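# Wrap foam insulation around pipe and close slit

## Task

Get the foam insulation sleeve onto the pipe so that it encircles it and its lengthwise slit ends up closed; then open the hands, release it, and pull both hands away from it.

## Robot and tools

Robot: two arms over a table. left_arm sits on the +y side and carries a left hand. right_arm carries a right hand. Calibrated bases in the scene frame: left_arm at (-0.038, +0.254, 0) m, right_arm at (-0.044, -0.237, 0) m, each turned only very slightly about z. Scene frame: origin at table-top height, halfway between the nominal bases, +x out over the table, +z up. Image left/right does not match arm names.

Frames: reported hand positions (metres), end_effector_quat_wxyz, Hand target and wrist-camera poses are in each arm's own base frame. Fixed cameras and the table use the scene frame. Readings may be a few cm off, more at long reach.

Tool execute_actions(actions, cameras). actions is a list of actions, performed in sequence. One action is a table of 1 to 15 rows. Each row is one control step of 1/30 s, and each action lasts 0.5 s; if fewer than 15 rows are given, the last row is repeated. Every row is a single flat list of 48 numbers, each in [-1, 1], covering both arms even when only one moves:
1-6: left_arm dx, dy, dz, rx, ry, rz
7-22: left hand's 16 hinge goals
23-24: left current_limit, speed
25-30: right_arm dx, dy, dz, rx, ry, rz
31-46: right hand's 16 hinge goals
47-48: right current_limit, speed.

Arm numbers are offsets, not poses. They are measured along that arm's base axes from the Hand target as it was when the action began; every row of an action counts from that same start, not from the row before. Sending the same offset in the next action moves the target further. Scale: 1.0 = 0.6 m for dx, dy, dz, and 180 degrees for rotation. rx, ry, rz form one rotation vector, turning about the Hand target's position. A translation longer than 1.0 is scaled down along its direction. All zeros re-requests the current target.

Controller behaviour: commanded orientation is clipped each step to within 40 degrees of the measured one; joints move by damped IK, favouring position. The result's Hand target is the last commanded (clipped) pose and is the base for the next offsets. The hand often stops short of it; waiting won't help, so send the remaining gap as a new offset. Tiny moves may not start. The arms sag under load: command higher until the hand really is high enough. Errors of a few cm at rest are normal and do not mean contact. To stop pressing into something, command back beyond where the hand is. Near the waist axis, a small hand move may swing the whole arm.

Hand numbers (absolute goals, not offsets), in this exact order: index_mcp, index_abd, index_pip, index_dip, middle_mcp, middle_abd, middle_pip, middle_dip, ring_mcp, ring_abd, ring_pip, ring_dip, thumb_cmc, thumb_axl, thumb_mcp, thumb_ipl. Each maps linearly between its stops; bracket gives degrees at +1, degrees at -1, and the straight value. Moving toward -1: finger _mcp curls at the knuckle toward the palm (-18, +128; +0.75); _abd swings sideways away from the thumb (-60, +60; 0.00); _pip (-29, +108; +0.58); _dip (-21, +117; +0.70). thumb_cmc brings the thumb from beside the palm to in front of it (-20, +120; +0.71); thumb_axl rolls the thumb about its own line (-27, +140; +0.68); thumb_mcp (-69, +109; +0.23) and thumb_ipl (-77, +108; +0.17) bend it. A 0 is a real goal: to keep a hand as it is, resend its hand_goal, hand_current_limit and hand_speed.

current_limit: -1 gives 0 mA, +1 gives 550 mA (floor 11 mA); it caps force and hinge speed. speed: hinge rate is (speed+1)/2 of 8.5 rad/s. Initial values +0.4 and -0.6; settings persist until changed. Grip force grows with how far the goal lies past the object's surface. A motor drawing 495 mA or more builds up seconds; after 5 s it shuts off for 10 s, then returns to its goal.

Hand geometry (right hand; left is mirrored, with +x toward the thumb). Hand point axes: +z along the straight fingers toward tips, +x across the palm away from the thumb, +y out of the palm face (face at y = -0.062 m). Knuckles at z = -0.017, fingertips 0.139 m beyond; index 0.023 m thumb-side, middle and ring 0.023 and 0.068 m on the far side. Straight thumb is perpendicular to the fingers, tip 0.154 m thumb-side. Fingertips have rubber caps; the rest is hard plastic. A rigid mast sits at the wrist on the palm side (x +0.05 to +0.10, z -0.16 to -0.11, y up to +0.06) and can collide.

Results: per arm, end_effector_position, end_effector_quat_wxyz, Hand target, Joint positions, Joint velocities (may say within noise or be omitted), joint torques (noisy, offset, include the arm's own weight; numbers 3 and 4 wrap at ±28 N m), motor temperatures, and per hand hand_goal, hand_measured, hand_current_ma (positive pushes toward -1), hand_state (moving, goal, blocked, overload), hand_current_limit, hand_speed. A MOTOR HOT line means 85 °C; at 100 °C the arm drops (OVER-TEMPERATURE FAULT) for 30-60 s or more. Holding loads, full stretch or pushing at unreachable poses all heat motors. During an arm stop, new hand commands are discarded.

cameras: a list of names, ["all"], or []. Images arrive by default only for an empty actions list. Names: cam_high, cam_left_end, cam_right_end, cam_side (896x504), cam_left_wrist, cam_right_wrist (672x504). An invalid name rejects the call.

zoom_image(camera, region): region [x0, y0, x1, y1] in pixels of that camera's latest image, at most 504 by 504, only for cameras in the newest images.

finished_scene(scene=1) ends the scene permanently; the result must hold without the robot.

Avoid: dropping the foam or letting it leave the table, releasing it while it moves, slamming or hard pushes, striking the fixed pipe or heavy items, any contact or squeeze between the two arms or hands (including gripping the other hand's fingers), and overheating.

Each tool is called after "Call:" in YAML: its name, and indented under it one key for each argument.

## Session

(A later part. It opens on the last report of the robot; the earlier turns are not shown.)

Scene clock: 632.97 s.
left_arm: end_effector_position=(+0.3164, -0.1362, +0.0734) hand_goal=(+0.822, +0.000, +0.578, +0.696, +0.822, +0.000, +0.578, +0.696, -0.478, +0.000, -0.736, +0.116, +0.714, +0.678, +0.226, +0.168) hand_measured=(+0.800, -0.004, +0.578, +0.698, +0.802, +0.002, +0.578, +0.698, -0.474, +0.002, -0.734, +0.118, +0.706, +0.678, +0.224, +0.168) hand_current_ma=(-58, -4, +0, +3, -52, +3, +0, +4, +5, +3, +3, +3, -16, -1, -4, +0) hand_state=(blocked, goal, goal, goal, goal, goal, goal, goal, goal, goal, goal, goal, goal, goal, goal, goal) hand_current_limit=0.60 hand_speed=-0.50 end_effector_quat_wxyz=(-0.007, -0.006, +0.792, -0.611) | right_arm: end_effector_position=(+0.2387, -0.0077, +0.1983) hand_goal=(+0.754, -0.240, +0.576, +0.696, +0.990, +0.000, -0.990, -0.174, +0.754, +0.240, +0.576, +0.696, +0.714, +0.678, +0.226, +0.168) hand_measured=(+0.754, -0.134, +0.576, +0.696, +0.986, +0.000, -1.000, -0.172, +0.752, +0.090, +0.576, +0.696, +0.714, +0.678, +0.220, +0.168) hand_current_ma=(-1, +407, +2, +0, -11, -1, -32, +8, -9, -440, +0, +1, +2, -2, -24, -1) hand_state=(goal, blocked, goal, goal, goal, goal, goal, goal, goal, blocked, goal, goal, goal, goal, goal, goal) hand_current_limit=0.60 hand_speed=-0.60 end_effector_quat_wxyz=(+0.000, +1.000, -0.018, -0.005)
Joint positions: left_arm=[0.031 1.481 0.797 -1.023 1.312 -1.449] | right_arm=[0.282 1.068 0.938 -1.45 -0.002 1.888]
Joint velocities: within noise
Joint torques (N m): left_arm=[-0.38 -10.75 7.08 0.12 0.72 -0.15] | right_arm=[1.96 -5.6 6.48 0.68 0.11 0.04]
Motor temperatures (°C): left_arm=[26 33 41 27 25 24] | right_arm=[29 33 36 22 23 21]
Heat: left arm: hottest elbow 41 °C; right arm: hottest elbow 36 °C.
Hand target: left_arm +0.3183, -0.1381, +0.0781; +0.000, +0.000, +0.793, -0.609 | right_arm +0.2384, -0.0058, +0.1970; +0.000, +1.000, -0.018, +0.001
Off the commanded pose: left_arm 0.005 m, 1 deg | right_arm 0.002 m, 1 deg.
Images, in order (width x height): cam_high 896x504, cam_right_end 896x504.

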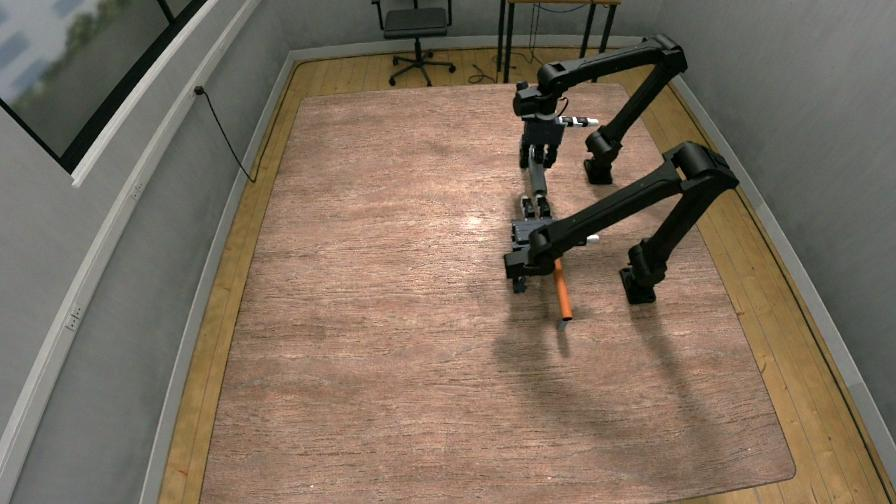

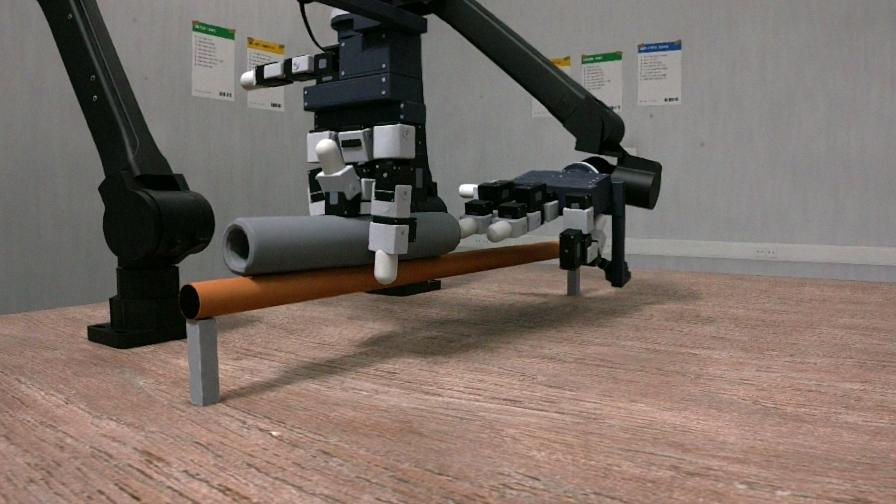

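Call:
execute_actions:
  actions:
    - [[0,0.012,0,0,0,0, 0.822,-0.2,0.577,0.696, 0.822,0.2,0.577,0.696, -0.478,0,-0.736,0.116, 0.714,0.678,0.226,0.168, 0.6,-0.3, 0,0,0,0,0,0, 0.754,-0.24,0.576,0.696, 0.99,0,-0.99,-0.174, 0.754,0.24,0.576,0.696, 0.714,0.678,0.226,0.168, 0.6,-0.6]]
    - [[-0.02,0,-0.01,0,0,0, 0.822,-0.2,0.577,0.696, 0.822,0.2,0.577,0.696, -0.478,0,-0.736,0.116, 0.714,0.678,0.226,0.168, 0.6,-0.3, 0,0,0,0,0,0, 0.754,-0.24,0.576,0.696, 0.99,0,-0.99,-0.174, 0.754,0.24,0.576,0.696, 0.714,0.678,0.226,0.168, 0.6,-0.6],[-0.043,0,-0.02,0,0,0, 0.822,-0.2,0.577,0.696, 0.822,0.2,0.577,0.696, -0.478,0,-0.736,0.116, 0.714,0.678,0.226,0.168, 0.6,-0.3, 0,0,0,0,0,0, 0.754,-0.24,0.576,0.696, 0.99,0,-0.99,-0.174, 0.754,0.24,0.576,0.696, 0.714,0.678,0.226,0.168, 0.6,-0.6]]
  cameras: ["cam_side","cam_left_end","cam_left_wrist","cam_high"]

Call:
zoom_image:
  camera: "cam_high"
  region: [500, 120, 620, 240]

Call:
zoom_image:
  camera: "cam_left_wrist"
  region: [280, 0, 480, 150]

Call:
zoom_image:
  camera: "cam_side"
  region: [480, 140, 640, 230]

Scene clock: 634.70 s.
left_arm: end_effector_position=(+0.2900, -0.1336, +0.0640) hand_goal=(+0.822, -0.200, +0.578, +0.696, +0.822, +0.200, +0.578, +0.696, -0.478, +0.000, -0.736, +0.116, +0.714, +0.678, +0.226, +0.168) hand_measured=(+0.800, -0.102, +0.578, +0.698, +0.802, +0.106, +0.578, +0.698, -0.474, +0.002, -0.734, +0.118, +0.706, +0.678, +0.224, +0.168) hand_current_ma=(-58, +300, +0, +3, -52, -285, +0, +4, +5, +3, +3, +3, -16, -1, -4, +0) hand_state=(blocked, blocked, goal, goal, goal, blocked, goal, goal, goal, goal, goal, goal, goal, goal, goal, goal) hand_current_limit=0.60 hand_speed=-0.30 end_effector_quat_wxyz=(-0.013, -0.006, +0.793, -0.610) | right_arm: end_effector_position=(+0.2387, -0.0077, +0.1983) hand_goal=(+0.754, -0.240, +0.576, +0.696, +0.990, +0.000, -0.990, -0.174, +0.754, +0.240, +0.576, +0.696, +0.714, +0.678, +0.226, +0.168) hand_measured=(+0.754, -0.134, +0.576, +0.696, +0.986, +0.000, -1.000, -0.172, +0.752, +0.090, +0.576, +0.696, +0.714, +0.678, +0.220, +0.168) hand_current_ma=(-1, +407, +2, +0, -11, -1, -32, +8, -9, -440, +0, +1, +2, -2, -24, -1) hand_state=(goal, blocked, goal, goal, goal, goal, goal, goal, goal, blocked, goal, goal, goal, goal, goal, goal) hand_current_limit=0.60 hand_speed=-0.60 end_effector_quat_wxyz=(+0.000, +1.000, -0.018, -0.005)
Joint positions: left_arm=[0.04 1.454 0.733 -1.05 1.306 -1.393] | right_arm=[0.282 1.068 0.938 -1.45 -0.002 1.888]
Joint torques (N m): left_arm=[0.97 -9.82 6.3 0.09 0.72 0.1] | right_arm=[1.79 -5.3 6.54 0.66 0.11 0.04]
Heat: left arm: hottest elbow 41 °C; right arm: hottest elbow 35 °C.
Hand target: left_arm +0.2926, -0.1309, +0.0661; +0.000, +0.000, +0.793, -0.609 | right_arm +0.2384, -0.0058, +0.1970; +0.000, +1.000, -0.018, +0.001
Off the commanded pose: left_arm 0.004 m, 2 deg | right_arm 0.002 m, 1 deg.
Images, in order (width x height): cam_high 896x504, cam_left_end 896x504, cam_side 896x504, cam_left_wrist 672x504.

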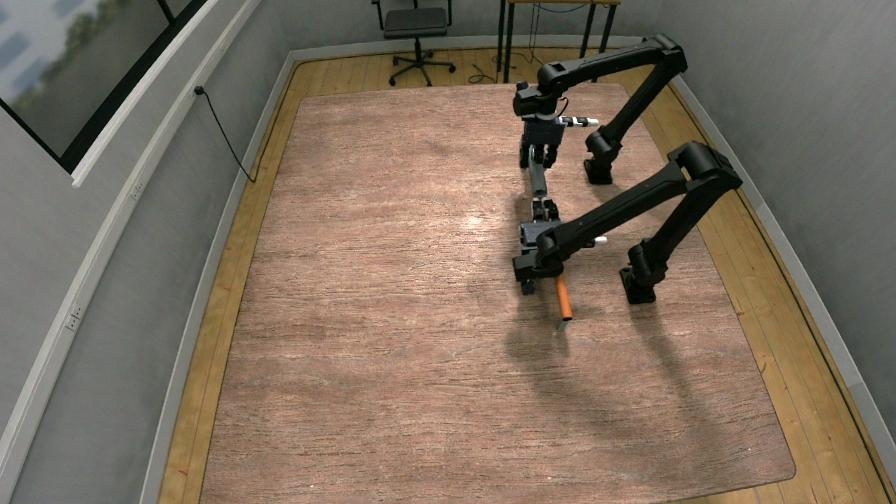

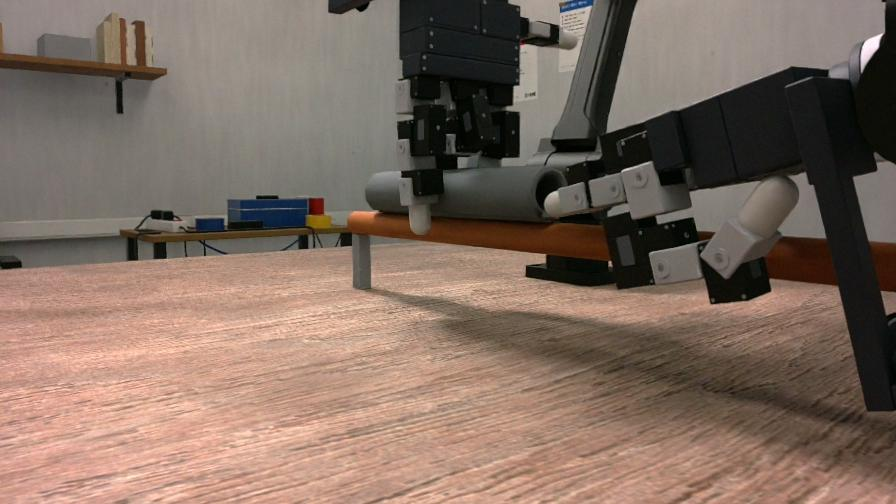

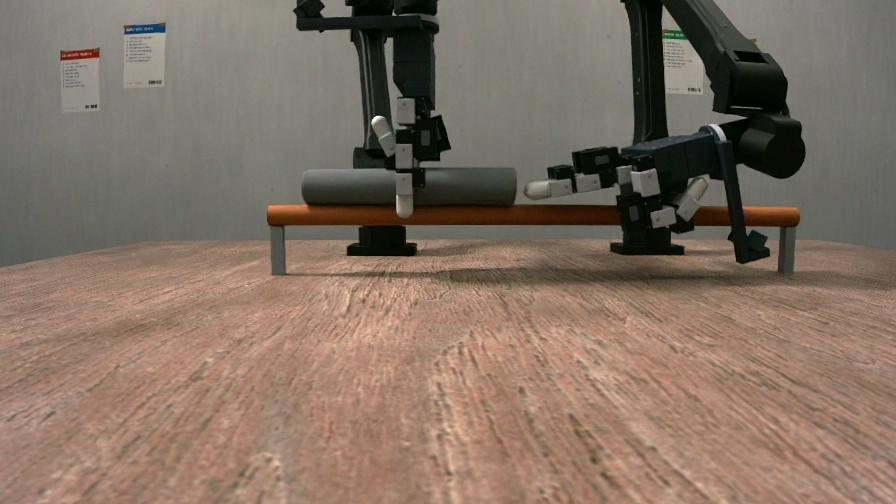

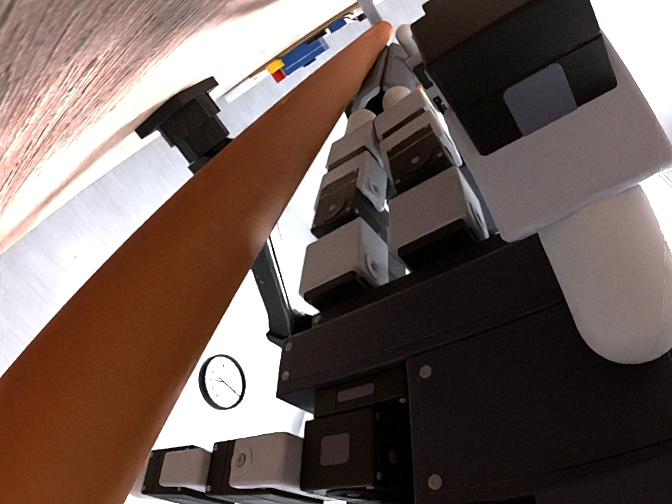

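Scaled by 4.200 from the camera's 896x504 image, which has a finer 1280x720 frame.

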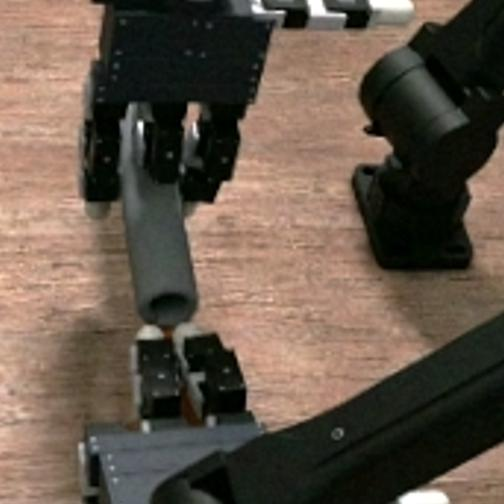

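Scaled by 2.520 from the camera's 672x504 image, which has a finer 960x720 frame.

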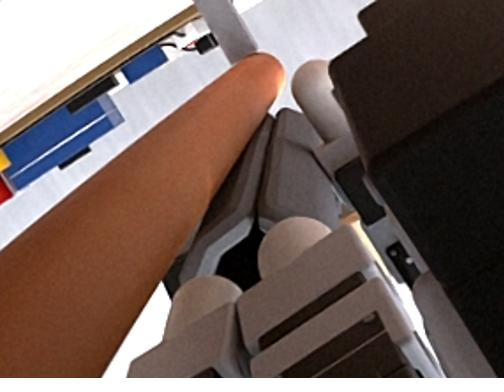

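Scaled by 3.150 from the camera's 896x504 image, which has a finer 1280x720 frame.

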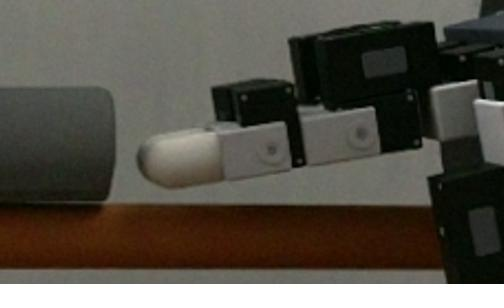

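Call:
execute_actions:
  actions:
    - [[0.022,0.005,0.01,0,0,0, 0.822,0,0.577,0.696, 0.822,0,0.577,0.696, -0.478,0,-0.736,0.116, 0.714,0.678,0.226,0.168, 0.6,-0.3, 0,0,0,0,0,0, 0.754,-0.24,0.576,0.696, 0.99,0,-0.99,-0.174, 0.754,0.24,0.576,0.696, 0.714,0.678,0.226,0.168, 0.6,-0.6],[0.045,0.005,0.02,0,0,0, 0.822,0,0.577,0.696, 0.822,0,0.577,0.696, -0.478,0,-0.736,0.116, 0.714,0.678,0.226,0.168, 0.6,-0.3, 0,0,0,0,0,0, 0.754,-0.24,0.576,0.696, 0.99,0,-0.99,-0.174, 0.754,0.24,0.576,0.696, 0.714,0.678,0.226,0.168, 0.6,-0.6]]
    - [[0,-0.012,0,0,0,0, 0.822,0,0.577,0.696, 0.822,0,0.577,0.696, -0.478,0,-0.736,0.116, 0.714,0.678,0.226,0.168, 0.6,-0.3, 0,0,0,0,0,0, 0.754,-0.24,0.576,0.696, 0.99,0,-0.99,-0.174, 0.754,0.24,0.576,0.696, 0.714,0.678,0.226,0.168, 0.6,-0.6]]
  cameras: ["cam_side","cam_left_wrist","cam_high"]

Call:
zoom_image:
  camera: "cam_high"
  region: [500, 120, 620, 240]

Call:
zoom_image:
  camera: "cam_left_wrist"
  region: [280, 0, 480, 150]

Call:
zoom_image:
  camera: "cam_side"
  region: [480, 140, 640, 230]

Scene clock: 636.90 s.
left_arm: end_effector_position=(+0.3052, -0.1323, +0.0697) hand_goal=(+0.822, +0.000, +0.578, +0.696, +0.822, +0.000, +0.578, +0.696, -0.478, +0.000, -0.736, +0.116, +0.714, +0.678, +0.226, +0.168) hand_measured=(+0.800, -0.002, +0.578, +0.698, +0.802, +0.002, +0.578, +0.698, -0.474, +0.002, -0.734, +0.118, +0.706, +0.678, +0.224, +0.168) hand_current_ma=(-58, -3, +0, +3, -52, +2, +0, +4, +5, +3, +3, +3, -16, -1, -4, +0) hand_state=(blocked, goal, goal, goal, goal, goal, goal, goal, goal, goal, goal, goal, goal, goal, goal, goal) hand_current_limit=0.60 hand_speed=-0.30 end_effector_quat_wxyz=(-0.011, -0.011, +0.794, -0.608) | right_arm: end_effector_position=(+0.2387, -0.0077, +0.1983) hand_goal=(+0.754, -0.240, +0.576, +0.696, +0.990, +0.000, -0.990, -0.174, +0.754, +0.240, +0.576, +0.696, +0.714, +0.678, +0.226, +0.168) hand_measured=(+0.754, -0.134, +0.576, +0.696, +0.986, +0.000, -1.000, -0.172, +0.752, +0.090, +0.576, +0.696, +0.714, +0.678, +0.220, +0.168) hand_current_ma=(-1, +407, +2, +0, -11, -1, -32, +8, -9, -440, +0, +1, +2, -2, -24, -1) hand_state=(goal, blocked, goal, goal, goal, goal, goal, goal, goal, blocked, goal, goal, goal, goal, goal, goal) hand_current_limit=0.60 hand_speed=-0.60 end_effector_quat_wxyz=(+0.000, +1.000, -0.018, -0.005)
Joint positions: left_arm=[0.042 1.47 0.773 -1.043 1.304 -1.428] | right_arm=[0.282 1.068 0.938 -1.45 -0.002 1.888]
Joint torques (N m): left_arm=[-0.62 -9.05 9.44 0.1 0.9 -0.14] | right_arm=[1.49 -5.42 6.5 0.68 0.12 0.03]
Heat: left arm: hottest elbow 41 °C; right arm: hottest elbow 35 °C.
Hand target: left_arm +0.3195, -0.1350, +0.0780; +0.000, +0.000, +0.793, -0.609 | right_arm +0.2384, -0.0058, +0.1970; +0.000, +1.000, -0.018, +0.001
Off the commanded pose: left_arm 0.017 m, 2 deg | right_arm 0.002 m, 1 deg.
Images, in order (width x height): cam_high 896x504, cam_side 896x504, cam_left_wrist 672x504.

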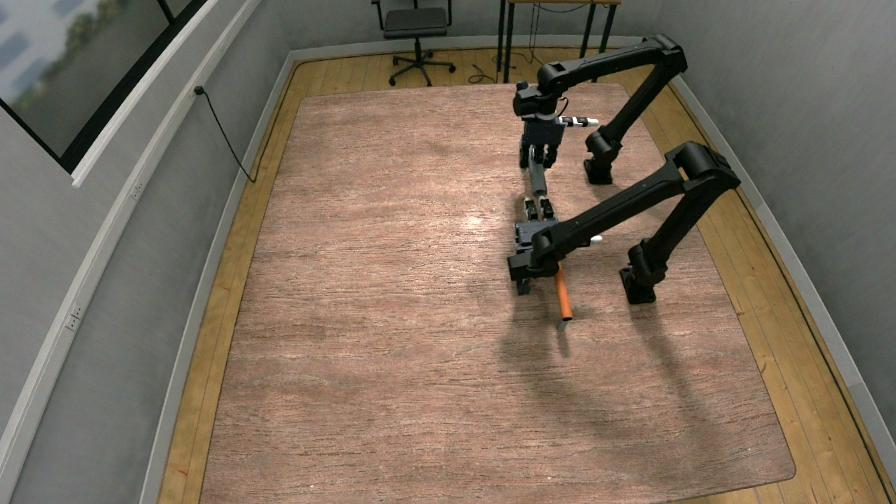

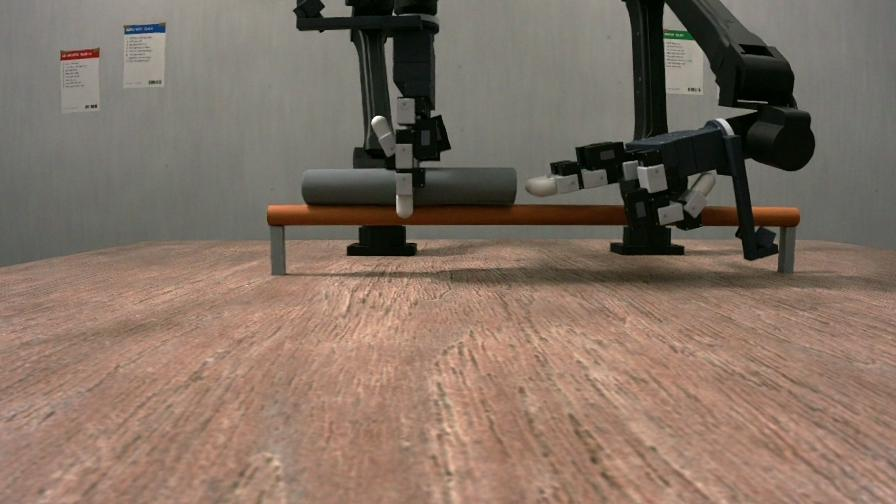

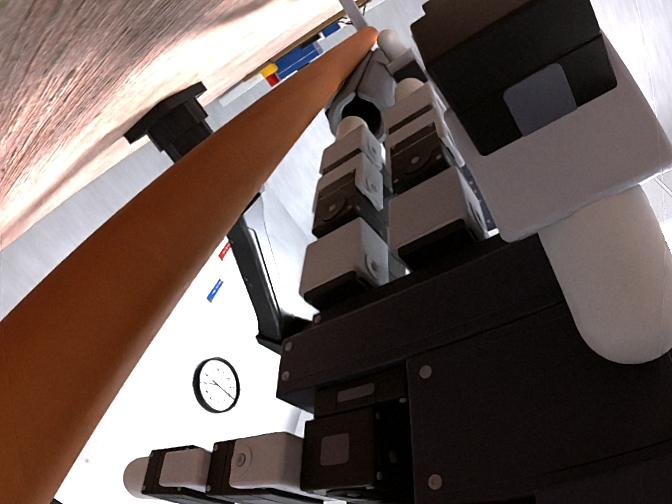

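Scaled by 4.200 from the camera's 896x504 image, which has a finer 1280x720 frame.

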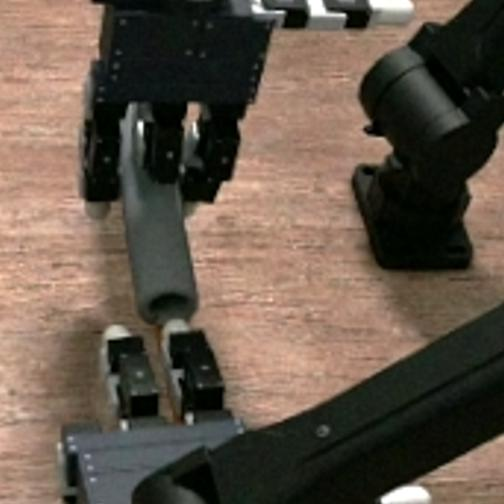

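Scaled by 2.520 from the camera's 672x504 image, which has a finer 960x720 frame.

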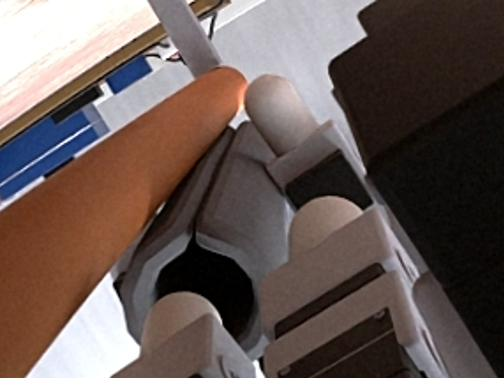

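Scaled by 3.150 from the camera's 896x504 image, which has a finer 1280x720 frame.

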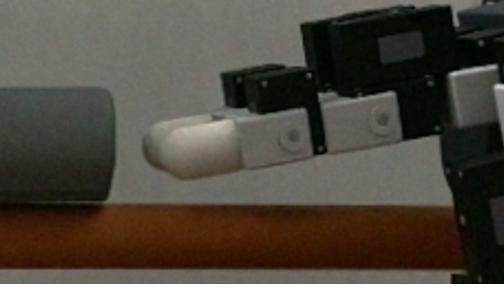

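Call:
execute_actions:
  actions:
    - [[0.004,-0.03,0,0,0,0, 0.822,0,0.577,0.696, 0.822,0,0.577,0.696, -0.478,0,-0.736,0.116, 0.714,0.678,0.226,0.168, 0.6,-0.3, 0,0,0,0,0,0, 0.754,-0.24,0.576,0.696, 0.99,0,-0.99,-0.174, 0.754,0.24,0.576,0.696, 0.714,0.678,0.226,0.168, 0.6,-0.6],[0.004,-0.067,0,0,0,0, 0.822,0,0.577,0.696, 0.822,0,0.577,0.696, -0.478,0,-0.736,0.116, 0.714,0.678,0.226,0.168, 0.6,-0.3, 0,0,0,0,0,0, 0.754,-0.24,0.576,0.696, 0.99,0,-0.99,-0.174, 0.754,0.24,0.576,0.696, 0.714,0.678,0.226,0.168, 0.6,-0.6]]
  cameras: ["cam_side","cam_left_wrist","cam_high"]

Call:
zoom_image:
  camera: "cam_high"
  region: [500, 120, 620, 240]

Call:
zoom_image:
  camera: "cam_left_wrist"
  region: [280, 0, 480, 150]

Call:
zoom_image:
  camera: "cam_side"
  region: [280, 120, 640, 240]

Scene clock: 638.47 s.
left_arm: end_effector_position=(+0.3228, -0.1733, +0.0757) hand_goal=(+0.822, +0.000, +0.578, +0.696, +0.822, +0.000, +0.578, +0.696, -0.478, +0.000, -0.736, +0.116, +0.714, +0.678, +0.226, +0.168) hand_measured=(+0.800, +0.002, +0.576, +0.698, +0.802, +0.002, +0.578, +0.698, -0.474, +0.002, -0.734, +0.118, +0.706, +0.678, +0.224, +0.168) hand_current_ma=(-58, +3, -3, +1, -52, +2, +0, +4, +5, +3, +3, +3, -16, -1, -4, +0) hand_state=(blocked, goal, goal, goal, goal, goal, goal, goal, goal, goal, goal, goal, goal, goal, goal, goal) hand_current_limit=0.60 hand_speed=-0.30 end_effector_quat_wxyz=(-0.012, +0.004, +0.791, -0.612) | right_arm: end_effector_position=(+0.2386, -0.0077, +0.1984) hand_goal=(+0.754, -0.240, +0.576, +0.696, +0.990, +0.000, -0.990, -0.174, +0.754, +0.240, +0.576, +0.696, +0.714, +0.678, +0.226, +0.168) hand_measured=(+0.754, -0.134, +0.576, +0.696, +0.986, +0.000, -1.000, -0.172, +0.750, +0.090, +0.576, +0.696, +0.714, +0.678, +0.220, +0.168) hand_current_ma=(+1, +407, +2, +0, -12, -1, -32, +8, -14, -440, -1, +1, +2, -2, -24, -1) hand_state=(goal, blocked, goal, goal, goal, goal, goal, goal, goal, blocked, goal, goal, goal, goal, goal, goal) hand_current_limit=0.60 hand_speed=-0.60 end_effector_quat_wxyz=(+0.001, +1.000, -0.019, -0.005)
Joint positions: left_arm=[-0.076 1.442 0.759 -0.691 1.312 -1.789] | right_arm=[0.282 1.068 0.938 -1.45 -0.002 1.891]
Joint torques (N m): left_arm=[-0.26 -10.4 6.93 0.64 0.72 -0.13] | right_arm=[1.73 -5.54 6.46 0.64 0.1 0.02]
Heat: left arm: hottest elbow 41 °C; right arm: hottest elbow 35 °C.
Hand target: left_arm +0.3220, -0.1753, +0.0781; +0.000, +0.000, +0.793, -0.609 | right_arm +0.2383, -0.0058, +0.1970; +0.000, +1.000, -0.018, +0.001
Off the commanded pose: left_arm 0.003 m, 1 deg | right_arm 0.002 m, 1 deg.
Images, in order (width x height): cam_high 896x504, cam_side 896x504, cam_left_wrist 672x504.

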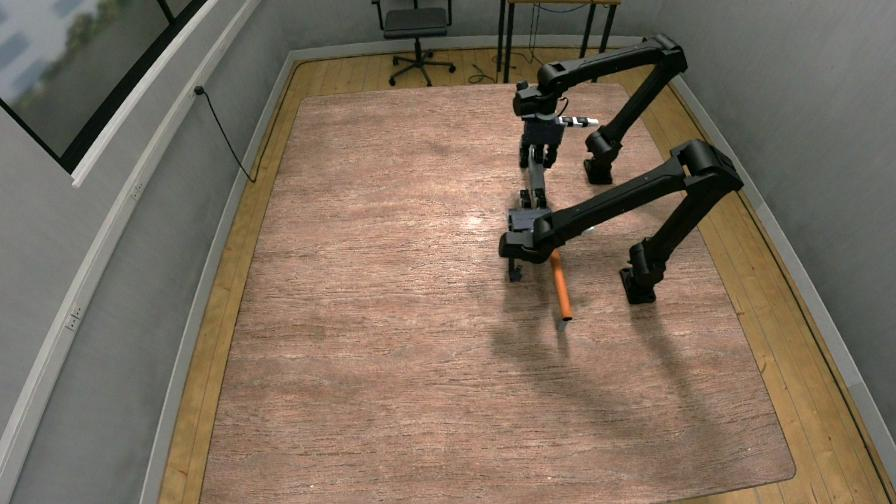

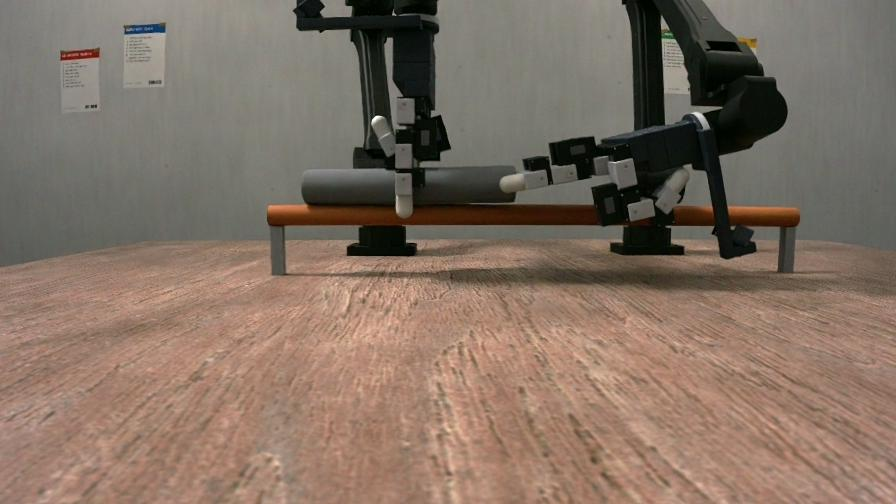

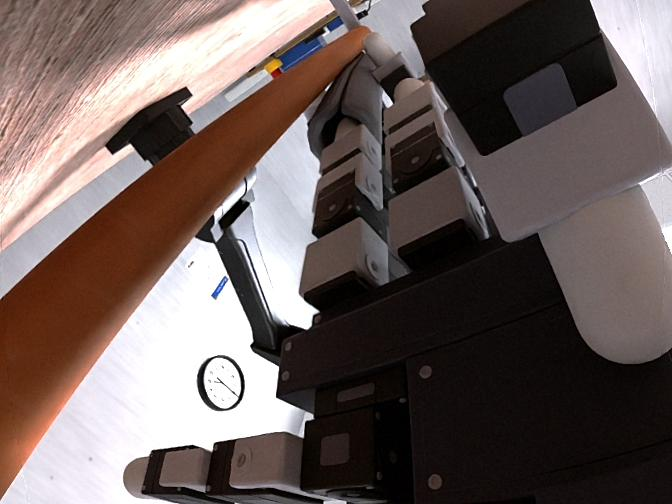

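Scaled by 4.200 from the camera's 896x504 image, which has a finer 1280x720 frame.

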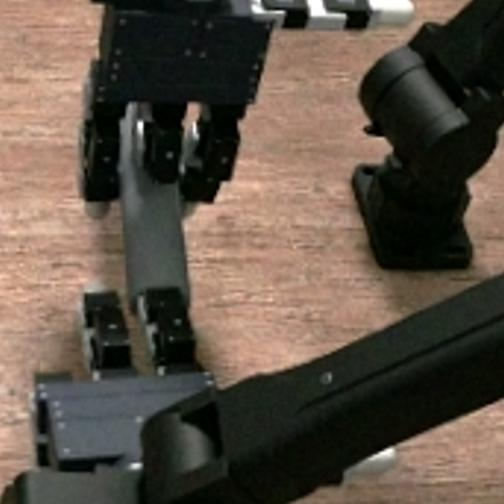

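Scaled by 2.520 from the camera's 672x504 image, which has a finer 960x720 frame.

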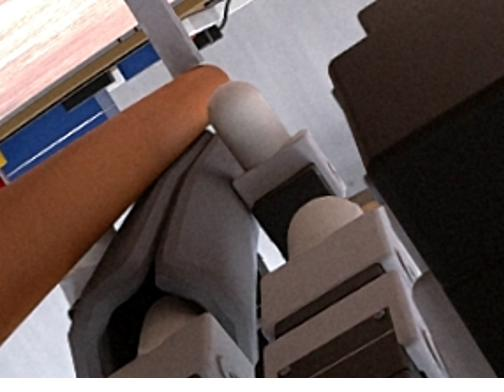

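Scaled by 1.400 from the camera's 896x504 image, which has a finer 1280x720 frame.

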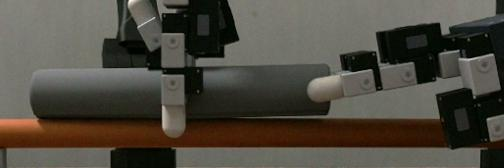

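Call:
execute_actions:
  actions:
    - [[-0.0115,0,-0.009,0,0,0, 0.822,0,0.577,0.696, 0.822,0,0.577,0.696, -0.478,0,-0.736,0.116, 0.714,0.678,0.226,0.168, 0.6,-0.3, 0,0,0,0,0,0, 0.754,-0.24,0.576,0.696, 0.99,0,-0.99,-0.174, 0.754,0.24,0.576,0.696, 0.714,0.678,0.226,0.168, 0.6,-0.6]]
    - [[0,-0.012,0,0,0,0, 0.822,0,0.577,0.696, 0.822,0,0.577,0.696, -0.478,0,-0.736,0.116, 0.714,0.678,0.226,0.168, 0.6,-0.3, 0,0,0,0,0,0, 0.754,-0.24,0.576,0.696, 0.99,0,-0.99,-0.174, 0.754,0.24,0.576,0.696, 0.714,0.678,0.226,0.168, 0.6,-0.6]]
  cameras: ["cam_side","cam_left_wrist","cam_high"]

Call:
zoom_image:
  camera: "cam_high"
  region: [500, 120, 620, 240]

Call:
zoom_image:
  camera: "cam_left_wrist"
  region: [280, 0, 480, 150]

Call:
zoom_image:
  camera: "cam_side"
  region: [280, 120, 640, 240]

Scene clock: 640.23 s.
left_arm: end_effector_position=(+0.3169, -0.1786, +0.0696) hand_goal=(+0.822, +0.000, +0.578, +0.696, +0.822, +0.000, +0.578, +0.696, -0.478, +0.000, -0.736, +0.116, +0.714, +0.678, +0.226, +0.168) hand_measured=(+0.800, +0.002, +0.576, +0.698, +0.802, +0.002, +0.578, +0.698, -0.474, +0.002, -0.734, +0.118, +0.706, +0.678, +0.224, +0.168) hand_current_ma=(-57, +3, -3, +1, -52, +2, +0, +4, +5, +3, +3, +3, -16, -1, -4, +0) hand_state=(blocked, goal, goal, goal, goal, goal, goal, goal, goal, goal, goal, goal, goal, goal, goal, goal) hand_current_limit=0.60 hand_speed=-0.30 end_effector_quat_wxyz=(-0.003, -0.006, +0.793, -0.609) | right_arm: end_effector_position=(+0.2387, -0.0078, +0.1984) hand_goal=(+0.754, -0.240, +0.576, +0.696, +0.990, +0.000, -0.990, -0.174, +0.754, +0.240, +0.576, +0.696, +0.714, +0.678, +0.226, +0.168) hand_measured=(+0.754, -0.134, +0.576, +0.696, +0.986, +0.000, -1.000, -0.172, +0.750, +0.090, +0.576, +0.696, +0.714, +0.678, +0.220, +0.168) hand_current_ma=(-1, +407, +2, +0, -13, -1, -32, +8, -15, -440, -1, +1, +2, -2, -24, -1) hand_state=(goal, blocked, goal, goal, goal, goal, goal, goal, goal, blocked, goal, goal, goal, goal, goal, goal) hand_current_limit=0.60 hand_speed=-0.60 end_effector_quat_wxyz=(+0.001, +1.000, -0.019, -0.005)
Joint positions: left_arm=[-0.095 1.407 0.696 -0.509 1.292 -1.947] | right_arm=[0.282 1.068 0.938 -1.45 -0.001 1.891]
Joint torques (N m): left_arm=[-0.97 -9.88 6.87 0.88 0.68 -0.13] | right_arm=[1.73 -5.48 6.48 0.72 0.08 0.02]
Heat: left arm: hottest elbow 41 °C; right arm: hottest elbow 35 °C.
Hand target: left_arm +0.3150, -0.1825, +0.0727; +0.000, +0.000, +0.793, -0.609 | right_arm +0.2383, -0.0058, +0.1970; +0.000, +1.000, -0.018, +0.001
Off the commanded pose: left_arm 0.005 m, 1 deg | right_arm 0.002 m, 1 deg.
Images, in order (width x height): cam_high 896x504, cam_side 896x504, cam_left_wrist 672x504.

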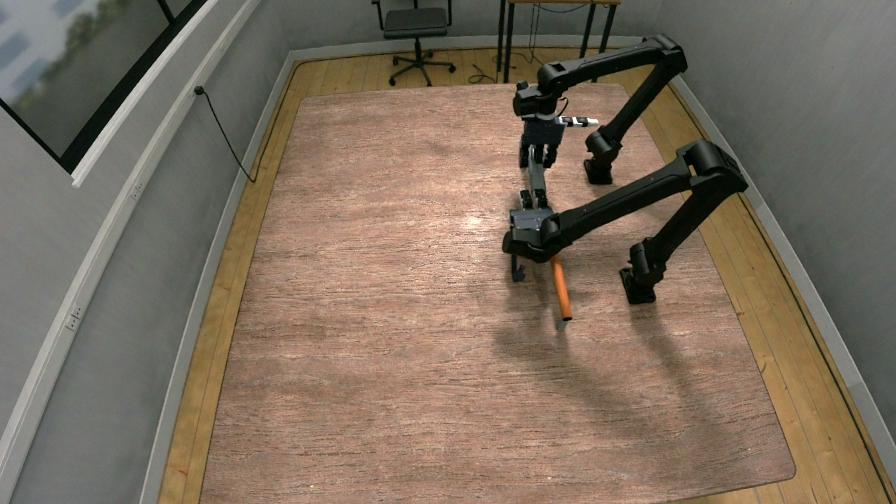

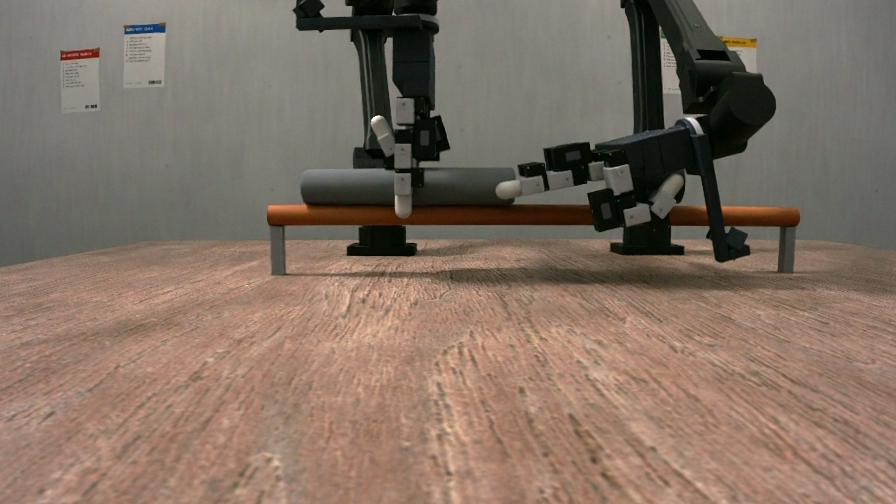

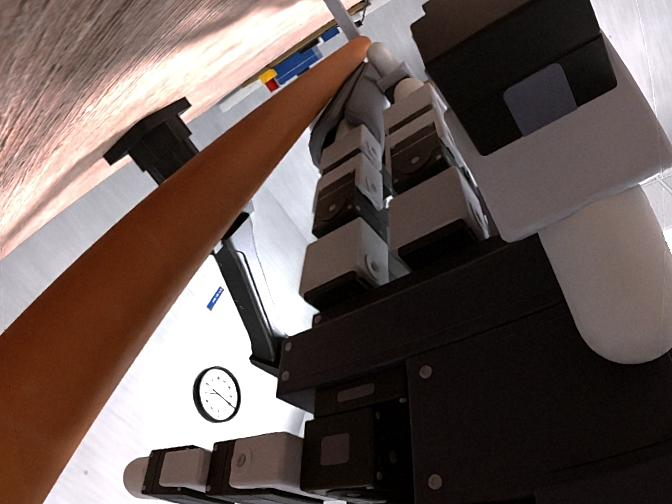

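Scaled by 4.200 from the camera's 896x504 image, which has a finer 1280x720 frame.

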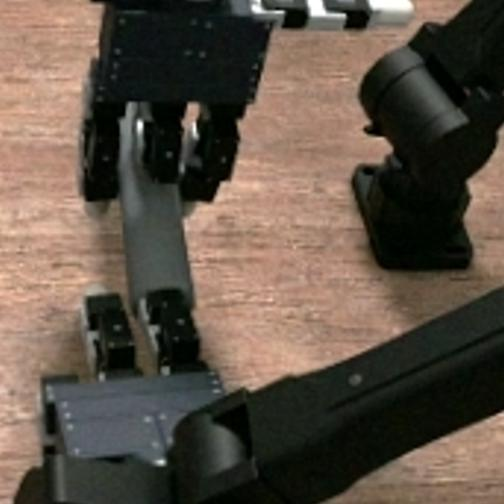

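Scaled by 2.520 from the camera's 672x504 image, which has a finer 960x720 frame.

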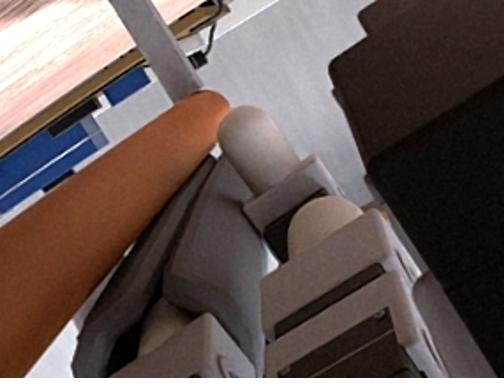

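Scaled by 1.400 from the camera's 896x504 image, which has a finer 1280x720 frame.

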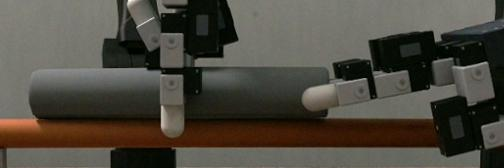

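Call:
execute_actions:
  actions:
    - [[0,0,0,0,0,0, 0.822,0,0.577,0.696, 0.822,0,0.577,0.696, -0.478,0,-0.736,0.116, 0.714,0.678,0.226,0.168, 0.6,-0.3, 0,0,0,0,0,0, 0.754,-0.03,0.576,0.696, 0.99,0,-0.99,-0.174, 0.754,0.03,0.576,0.696, 0.714,0.678,0.226,0.168, 0.3,-0.85]]
    - [[0,0,0,0,0,0, 0.822,0,0.577,0.696, 0.822,0,0.577,0.696, -0.478,0,-0.736,0.116, 0.714,0.678,0.226,0.168, 0.6,-0.3, 0,0,0.02,0,0,0, 0.754,0.1,0.576,0.696, 0.99,0,-0.99,-0.174, 0.754,-0.1,0.576,0.696, 0.714,0.678,0.226,0.168, 0.3,-0.5]]
  cameras: ["cam_side","cam_right_end"]

Call:
zoom_image:
  camera: "cam_right_end"
  region: [170, 150, 420, 340]

Scene clock: 641.70 s.
left_arm: end_effector_position=(+0.3169, -0.1792, +0.0695) hand_goal=(+0.822, +0.000, +0.578, +0.696, +0.822, +0.000, +0.578, +0.696, -0.478, +0.000, -0.736, +0.116, +0.714, +0.678, +0.226, +0.168) hand_measured=(+0.800, +0.002, +0.576, +0.698, +0.802, +0.002, +0.578, +0.698, -0.474, +0.002, -0.734, +0.118, +0.706, +0.678, +0.224, +0.168) hand_current_ma=(-57, +3, -3, +1, -52, +2, +0, +4, +5, +3, +3, +3, -16, -1, -4, +0) hand_state=(blocked, goal, goal, goal, goal, goal, goal, goal, goal, goal, goal, goal, goal, goal, goal, goal) hand_current_limit=0.60 hand_speed=-0.30 end_effector_quat_wxyz=(-0.003, -0.006, +0.794, -0.608) | right_arm: end_effector_position=(+0.2355, -0.0088, +0.1978) hand_goal=(+0.754, +0.100, +0.576, +0.696, +0.990, +0.000, -0.990, -0.174, +0.754, -0.100, +0.576, +0.696, +0.714, +0.678, +0.226, +0.168) hand_measured=(+0.754, +0.096, +0.576, +0.696, +0.986, +0.000, -0.996, -0.172, +0.750, -0.096, +0.574, +0.696, +0.714, +0.678, +0.220, +0.168) hand_current_ma=(-1, -10, +2, +0, -13, -1, -22, +8, -16, +12, -3, +1, +2, -2, -24, -1) hand_state=(goal, goal, goal, goal, goal, goal, goal, goal, goal, goal, goal, goal, goal, goal, goal, goal) hand_current_limit=0.30 hand_speed=-0.50 end_effector_quat_wxyz=(+0.003, +1.000, -0.019, -0.010)
Joint positions: left_arm=[-0.097 1.407 0.696 -0.507 1.291 -1.949] | right_arm=[0.282 1.068 0.935 -1.459 0 1.891]
Joint torques (N m): left_arm=[-0.79 -9.88 6.87 0.9 0.7 -0.14] | right_arm=[1.73 -5.83 9.02 -0.2 0.06 0.01]
Heat: left arm: hottest elbow 41 °C; right arm: hottest elbow 35 °C.
Hand target: left_arm +0.3150, -0.1825, +0.0727; +0.000, +0.000, +0.793, -0.609 | right_arm +0.2385, -0.0058, +0.2091; +0.000, +1.000, -0.018, +0.001
Off the commanded pose: left_arm 0.005 m, 1 deg | right_arm 0.012 m, 1 deg.
Images, in order (width x height): cam_right_end 896x504, cam_side 896x504.

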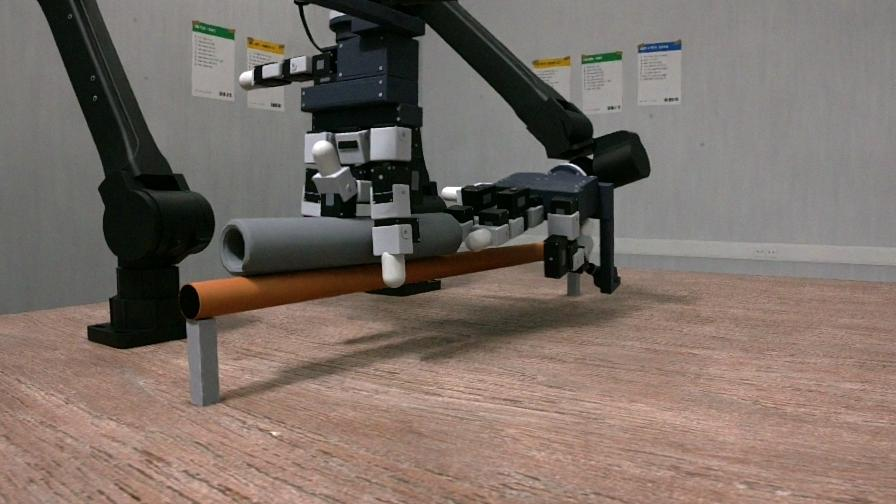

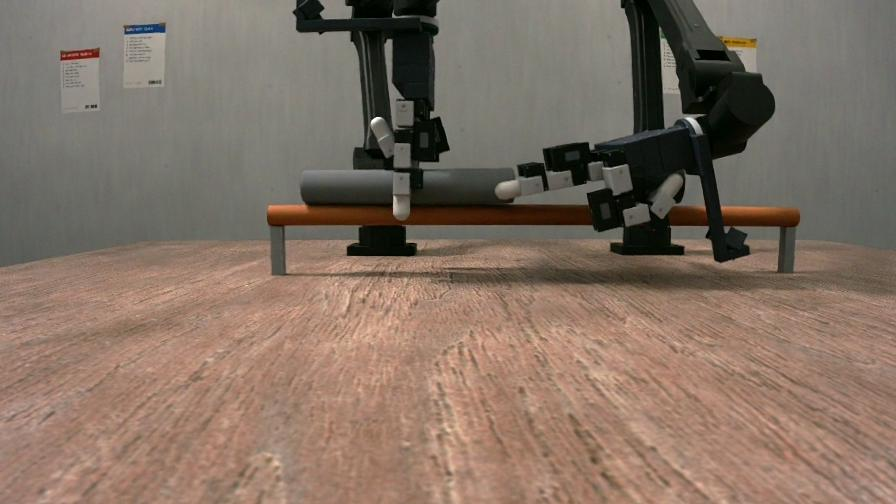

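Scaled by 2.016 from the camera's 896x504 image, which has a finer 1280x720 frame.

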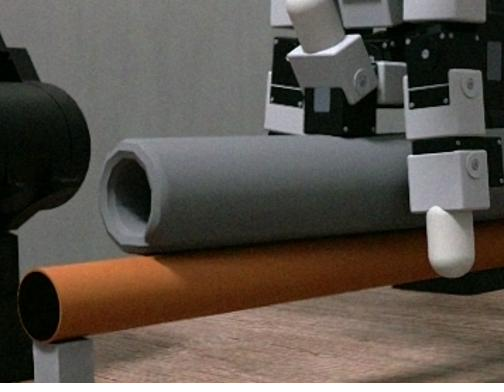

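Call:
execute_actions:
  actions:
    - [[0,0,0,0,0,0, 0.822,0,0.577,0.696, 0.822,0,0.577,0.696, -0.478,0,-0.736,0.116, 0.714,0.678,0.226,0.168, 0.6,-0.3, 0,0,0.03,0,0,0, 0.754,0.1,0.576,0.696, 0.99,0,-0.99,-0.174, 0.754,-0.1,0.576,0.696, 0.714,0.678,0.226,0.168, 0.3,-0.5]]
    - [[0,0,0,0,0,0, 0.822,0,0.577,0.696, 0.822,0,0.577,0.696, -0.478,0,-0.736,0.116, 0.714,0.678,0.226,0.168, 0.6,-0.3, 0.005,-0.07,0,0,0,0, 0.754,0.1,0.576,0.696, 0.99,0,-0.99,-0.174, 0.754,-0.1,0.576,0.696, 0.714,0.678,0.226,0.168, 0.3,-0.5],[0,0,0,0,0,0, 0.822,0,0.577,0.696, 0.822,0,0.577,0.696, -0.478,0,-0.736,0.116, 0.714,0.678,0.226,0.168, 0.6,-0.3, 0.005,-0.14,0,0,0,0, 0.754,0.1,0.576,0.696, 0.99,0,-0.99,-0.174, 0.754,-0.1,0.576,0.696, 0.714,0.678,0.226,0.168, 0.3,-0.5]]
    - [[0,0,0,0,0,0, 0.822,0,0.577,0.696, 0.822,0,0.577,0.696, -0.478,0,-0.736,0.116, 0.714,0.678,0.226,0.168, 0.6,-0.3, 0,-0.067,0,0,0,0, 0.754,0.1,0.576,0.696, 0.99,0,-0.99,-0.174, 0.754,-0.1,0.576,0.696, 0.714,0.678,0.226,0.168, 0.3,-0.5]]
  cameras: ["cam_side","cam_right_end"]

Call:
zoom_image:
  camera: "cam_right_end"
  region: [150, 130, 400, 340]

Scene clock: 644.23 s.
left_arm: end_effector_position=(+0.3163, -0.1800, +0.0696) hand_goal=(+0.822, +0.000, +0.578, +0.696, +0.822, +0.000, +0.578, +0.696, -0.478, +0.000, -0.736, +0.116, +0.714, +0.678, +0.226, +0.168) hand_measured=(+0.802, +0.002, +0.576, +0.698, +0.802, +0.002, +0.578, +0.698, -0.474, +0.002, -0.734, +0.118, +0.706, +0.678, +0.224, +0.168) hand_current_ma=(-50, +3, -3, +1, -52, +2, +0, +4, +5, +3, +3, +3, -16, -1, -4, +0) hand_state=(goal, goal, goal, goal, goal, goal, goal, goal, goal, goal, goal, goal, goal, goal, goal, goal) hand_current_limit=0.60 hand_speed=-0.30 end_effector_quat_wxyz=(-0.004, -0.005, +0.794, -0.608) | right_arm: end_effector_position=(+0.2309, -0.1265, +0.2159) hand_goal=(+0.754, +0.100, +0.576, +0.696, +0.990, +0.000, -0.990, -0.174, +0.754, -0.100, +0.576, +0.696, +0.714, +0.678, +0.226, +0.168) hand_measured=(+0.754, +0.096, +0.576, +0.696, +0.988, +0.000, -0.990, -0.172, +0.754, -0.098, +0.574, +0.696, +0.714, +0.678, +0.220, +0.168) hand_current_ma=(-2, -8, +2, +0, -4, -1, -1, +8, -2, +3, -3, +1, +2, -2, -24, -1) hand_state=(goal, goal, goal, goal, goal, goal, goal, goal, goal, goal, goal, goal, goal, goal, goal, goal) hand_current_limit=0.30 hand_speed=-0.50 end_effector_quat_wxyz=(+0.000, +1.000, -0.019, -0.009)
Joint positions: left_arm=[-0.099 1.407 0.696 -0.507 1.291 -1.951] | right_arm=[-0.16 1.026 0.956 -1.518 0.003 1.448]
Joint torques (N m): left_arm=[-0.5 -9.99 6.89 0.85 0.7 -0.13] | right_arm=[0.5 -3.31 10.39 0.09 -0.02 -0.1]
Heat: left arm: hottest elbow 41 °C; right arm: hottest elbow 35 °C.
Hand target: left_arm +0.3151, -0.1824, +0.0728; +0.000, +0.000, +0.793, -0.609 | right_arm +0.2414, -0.1300, +0.2270; +0.000, +1.000, -0.018, +0.001
Off the commanded pose: left_arm 0.004 m, 1 deg | right_arm 0.016 m, 1 deg.
Images, in order (width x height): cam_right_end 896x504, cam_side 896x504.

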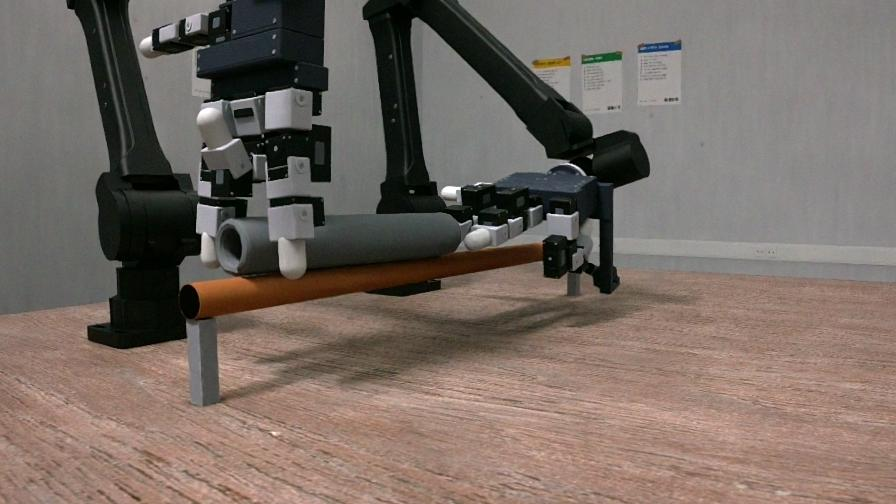

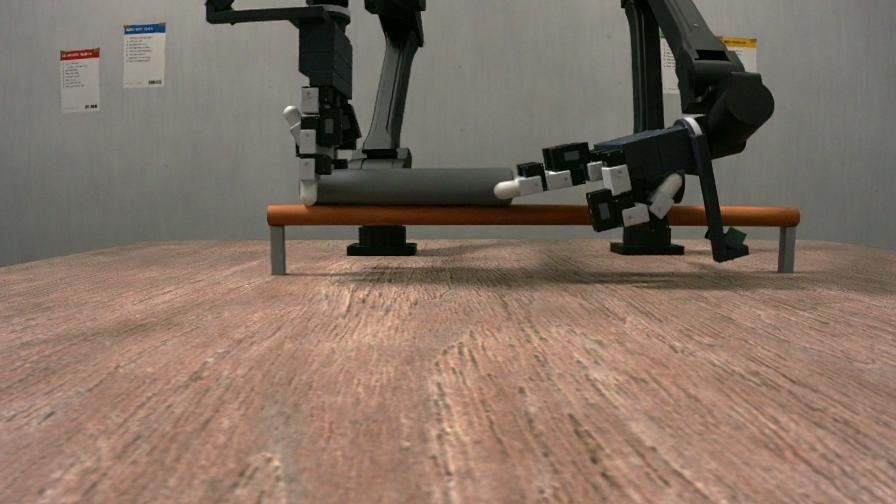

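Scaled by 2.016 from the camera's 896x504 image, which has a finer 1280x720 frame.

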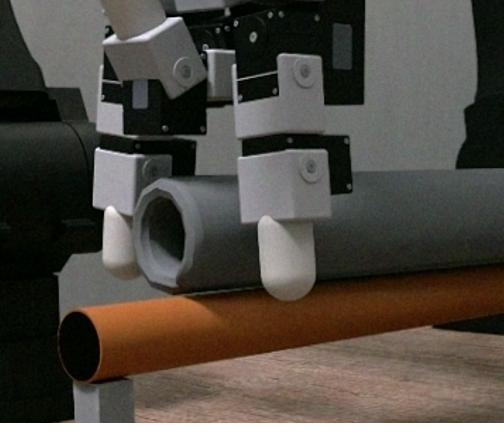

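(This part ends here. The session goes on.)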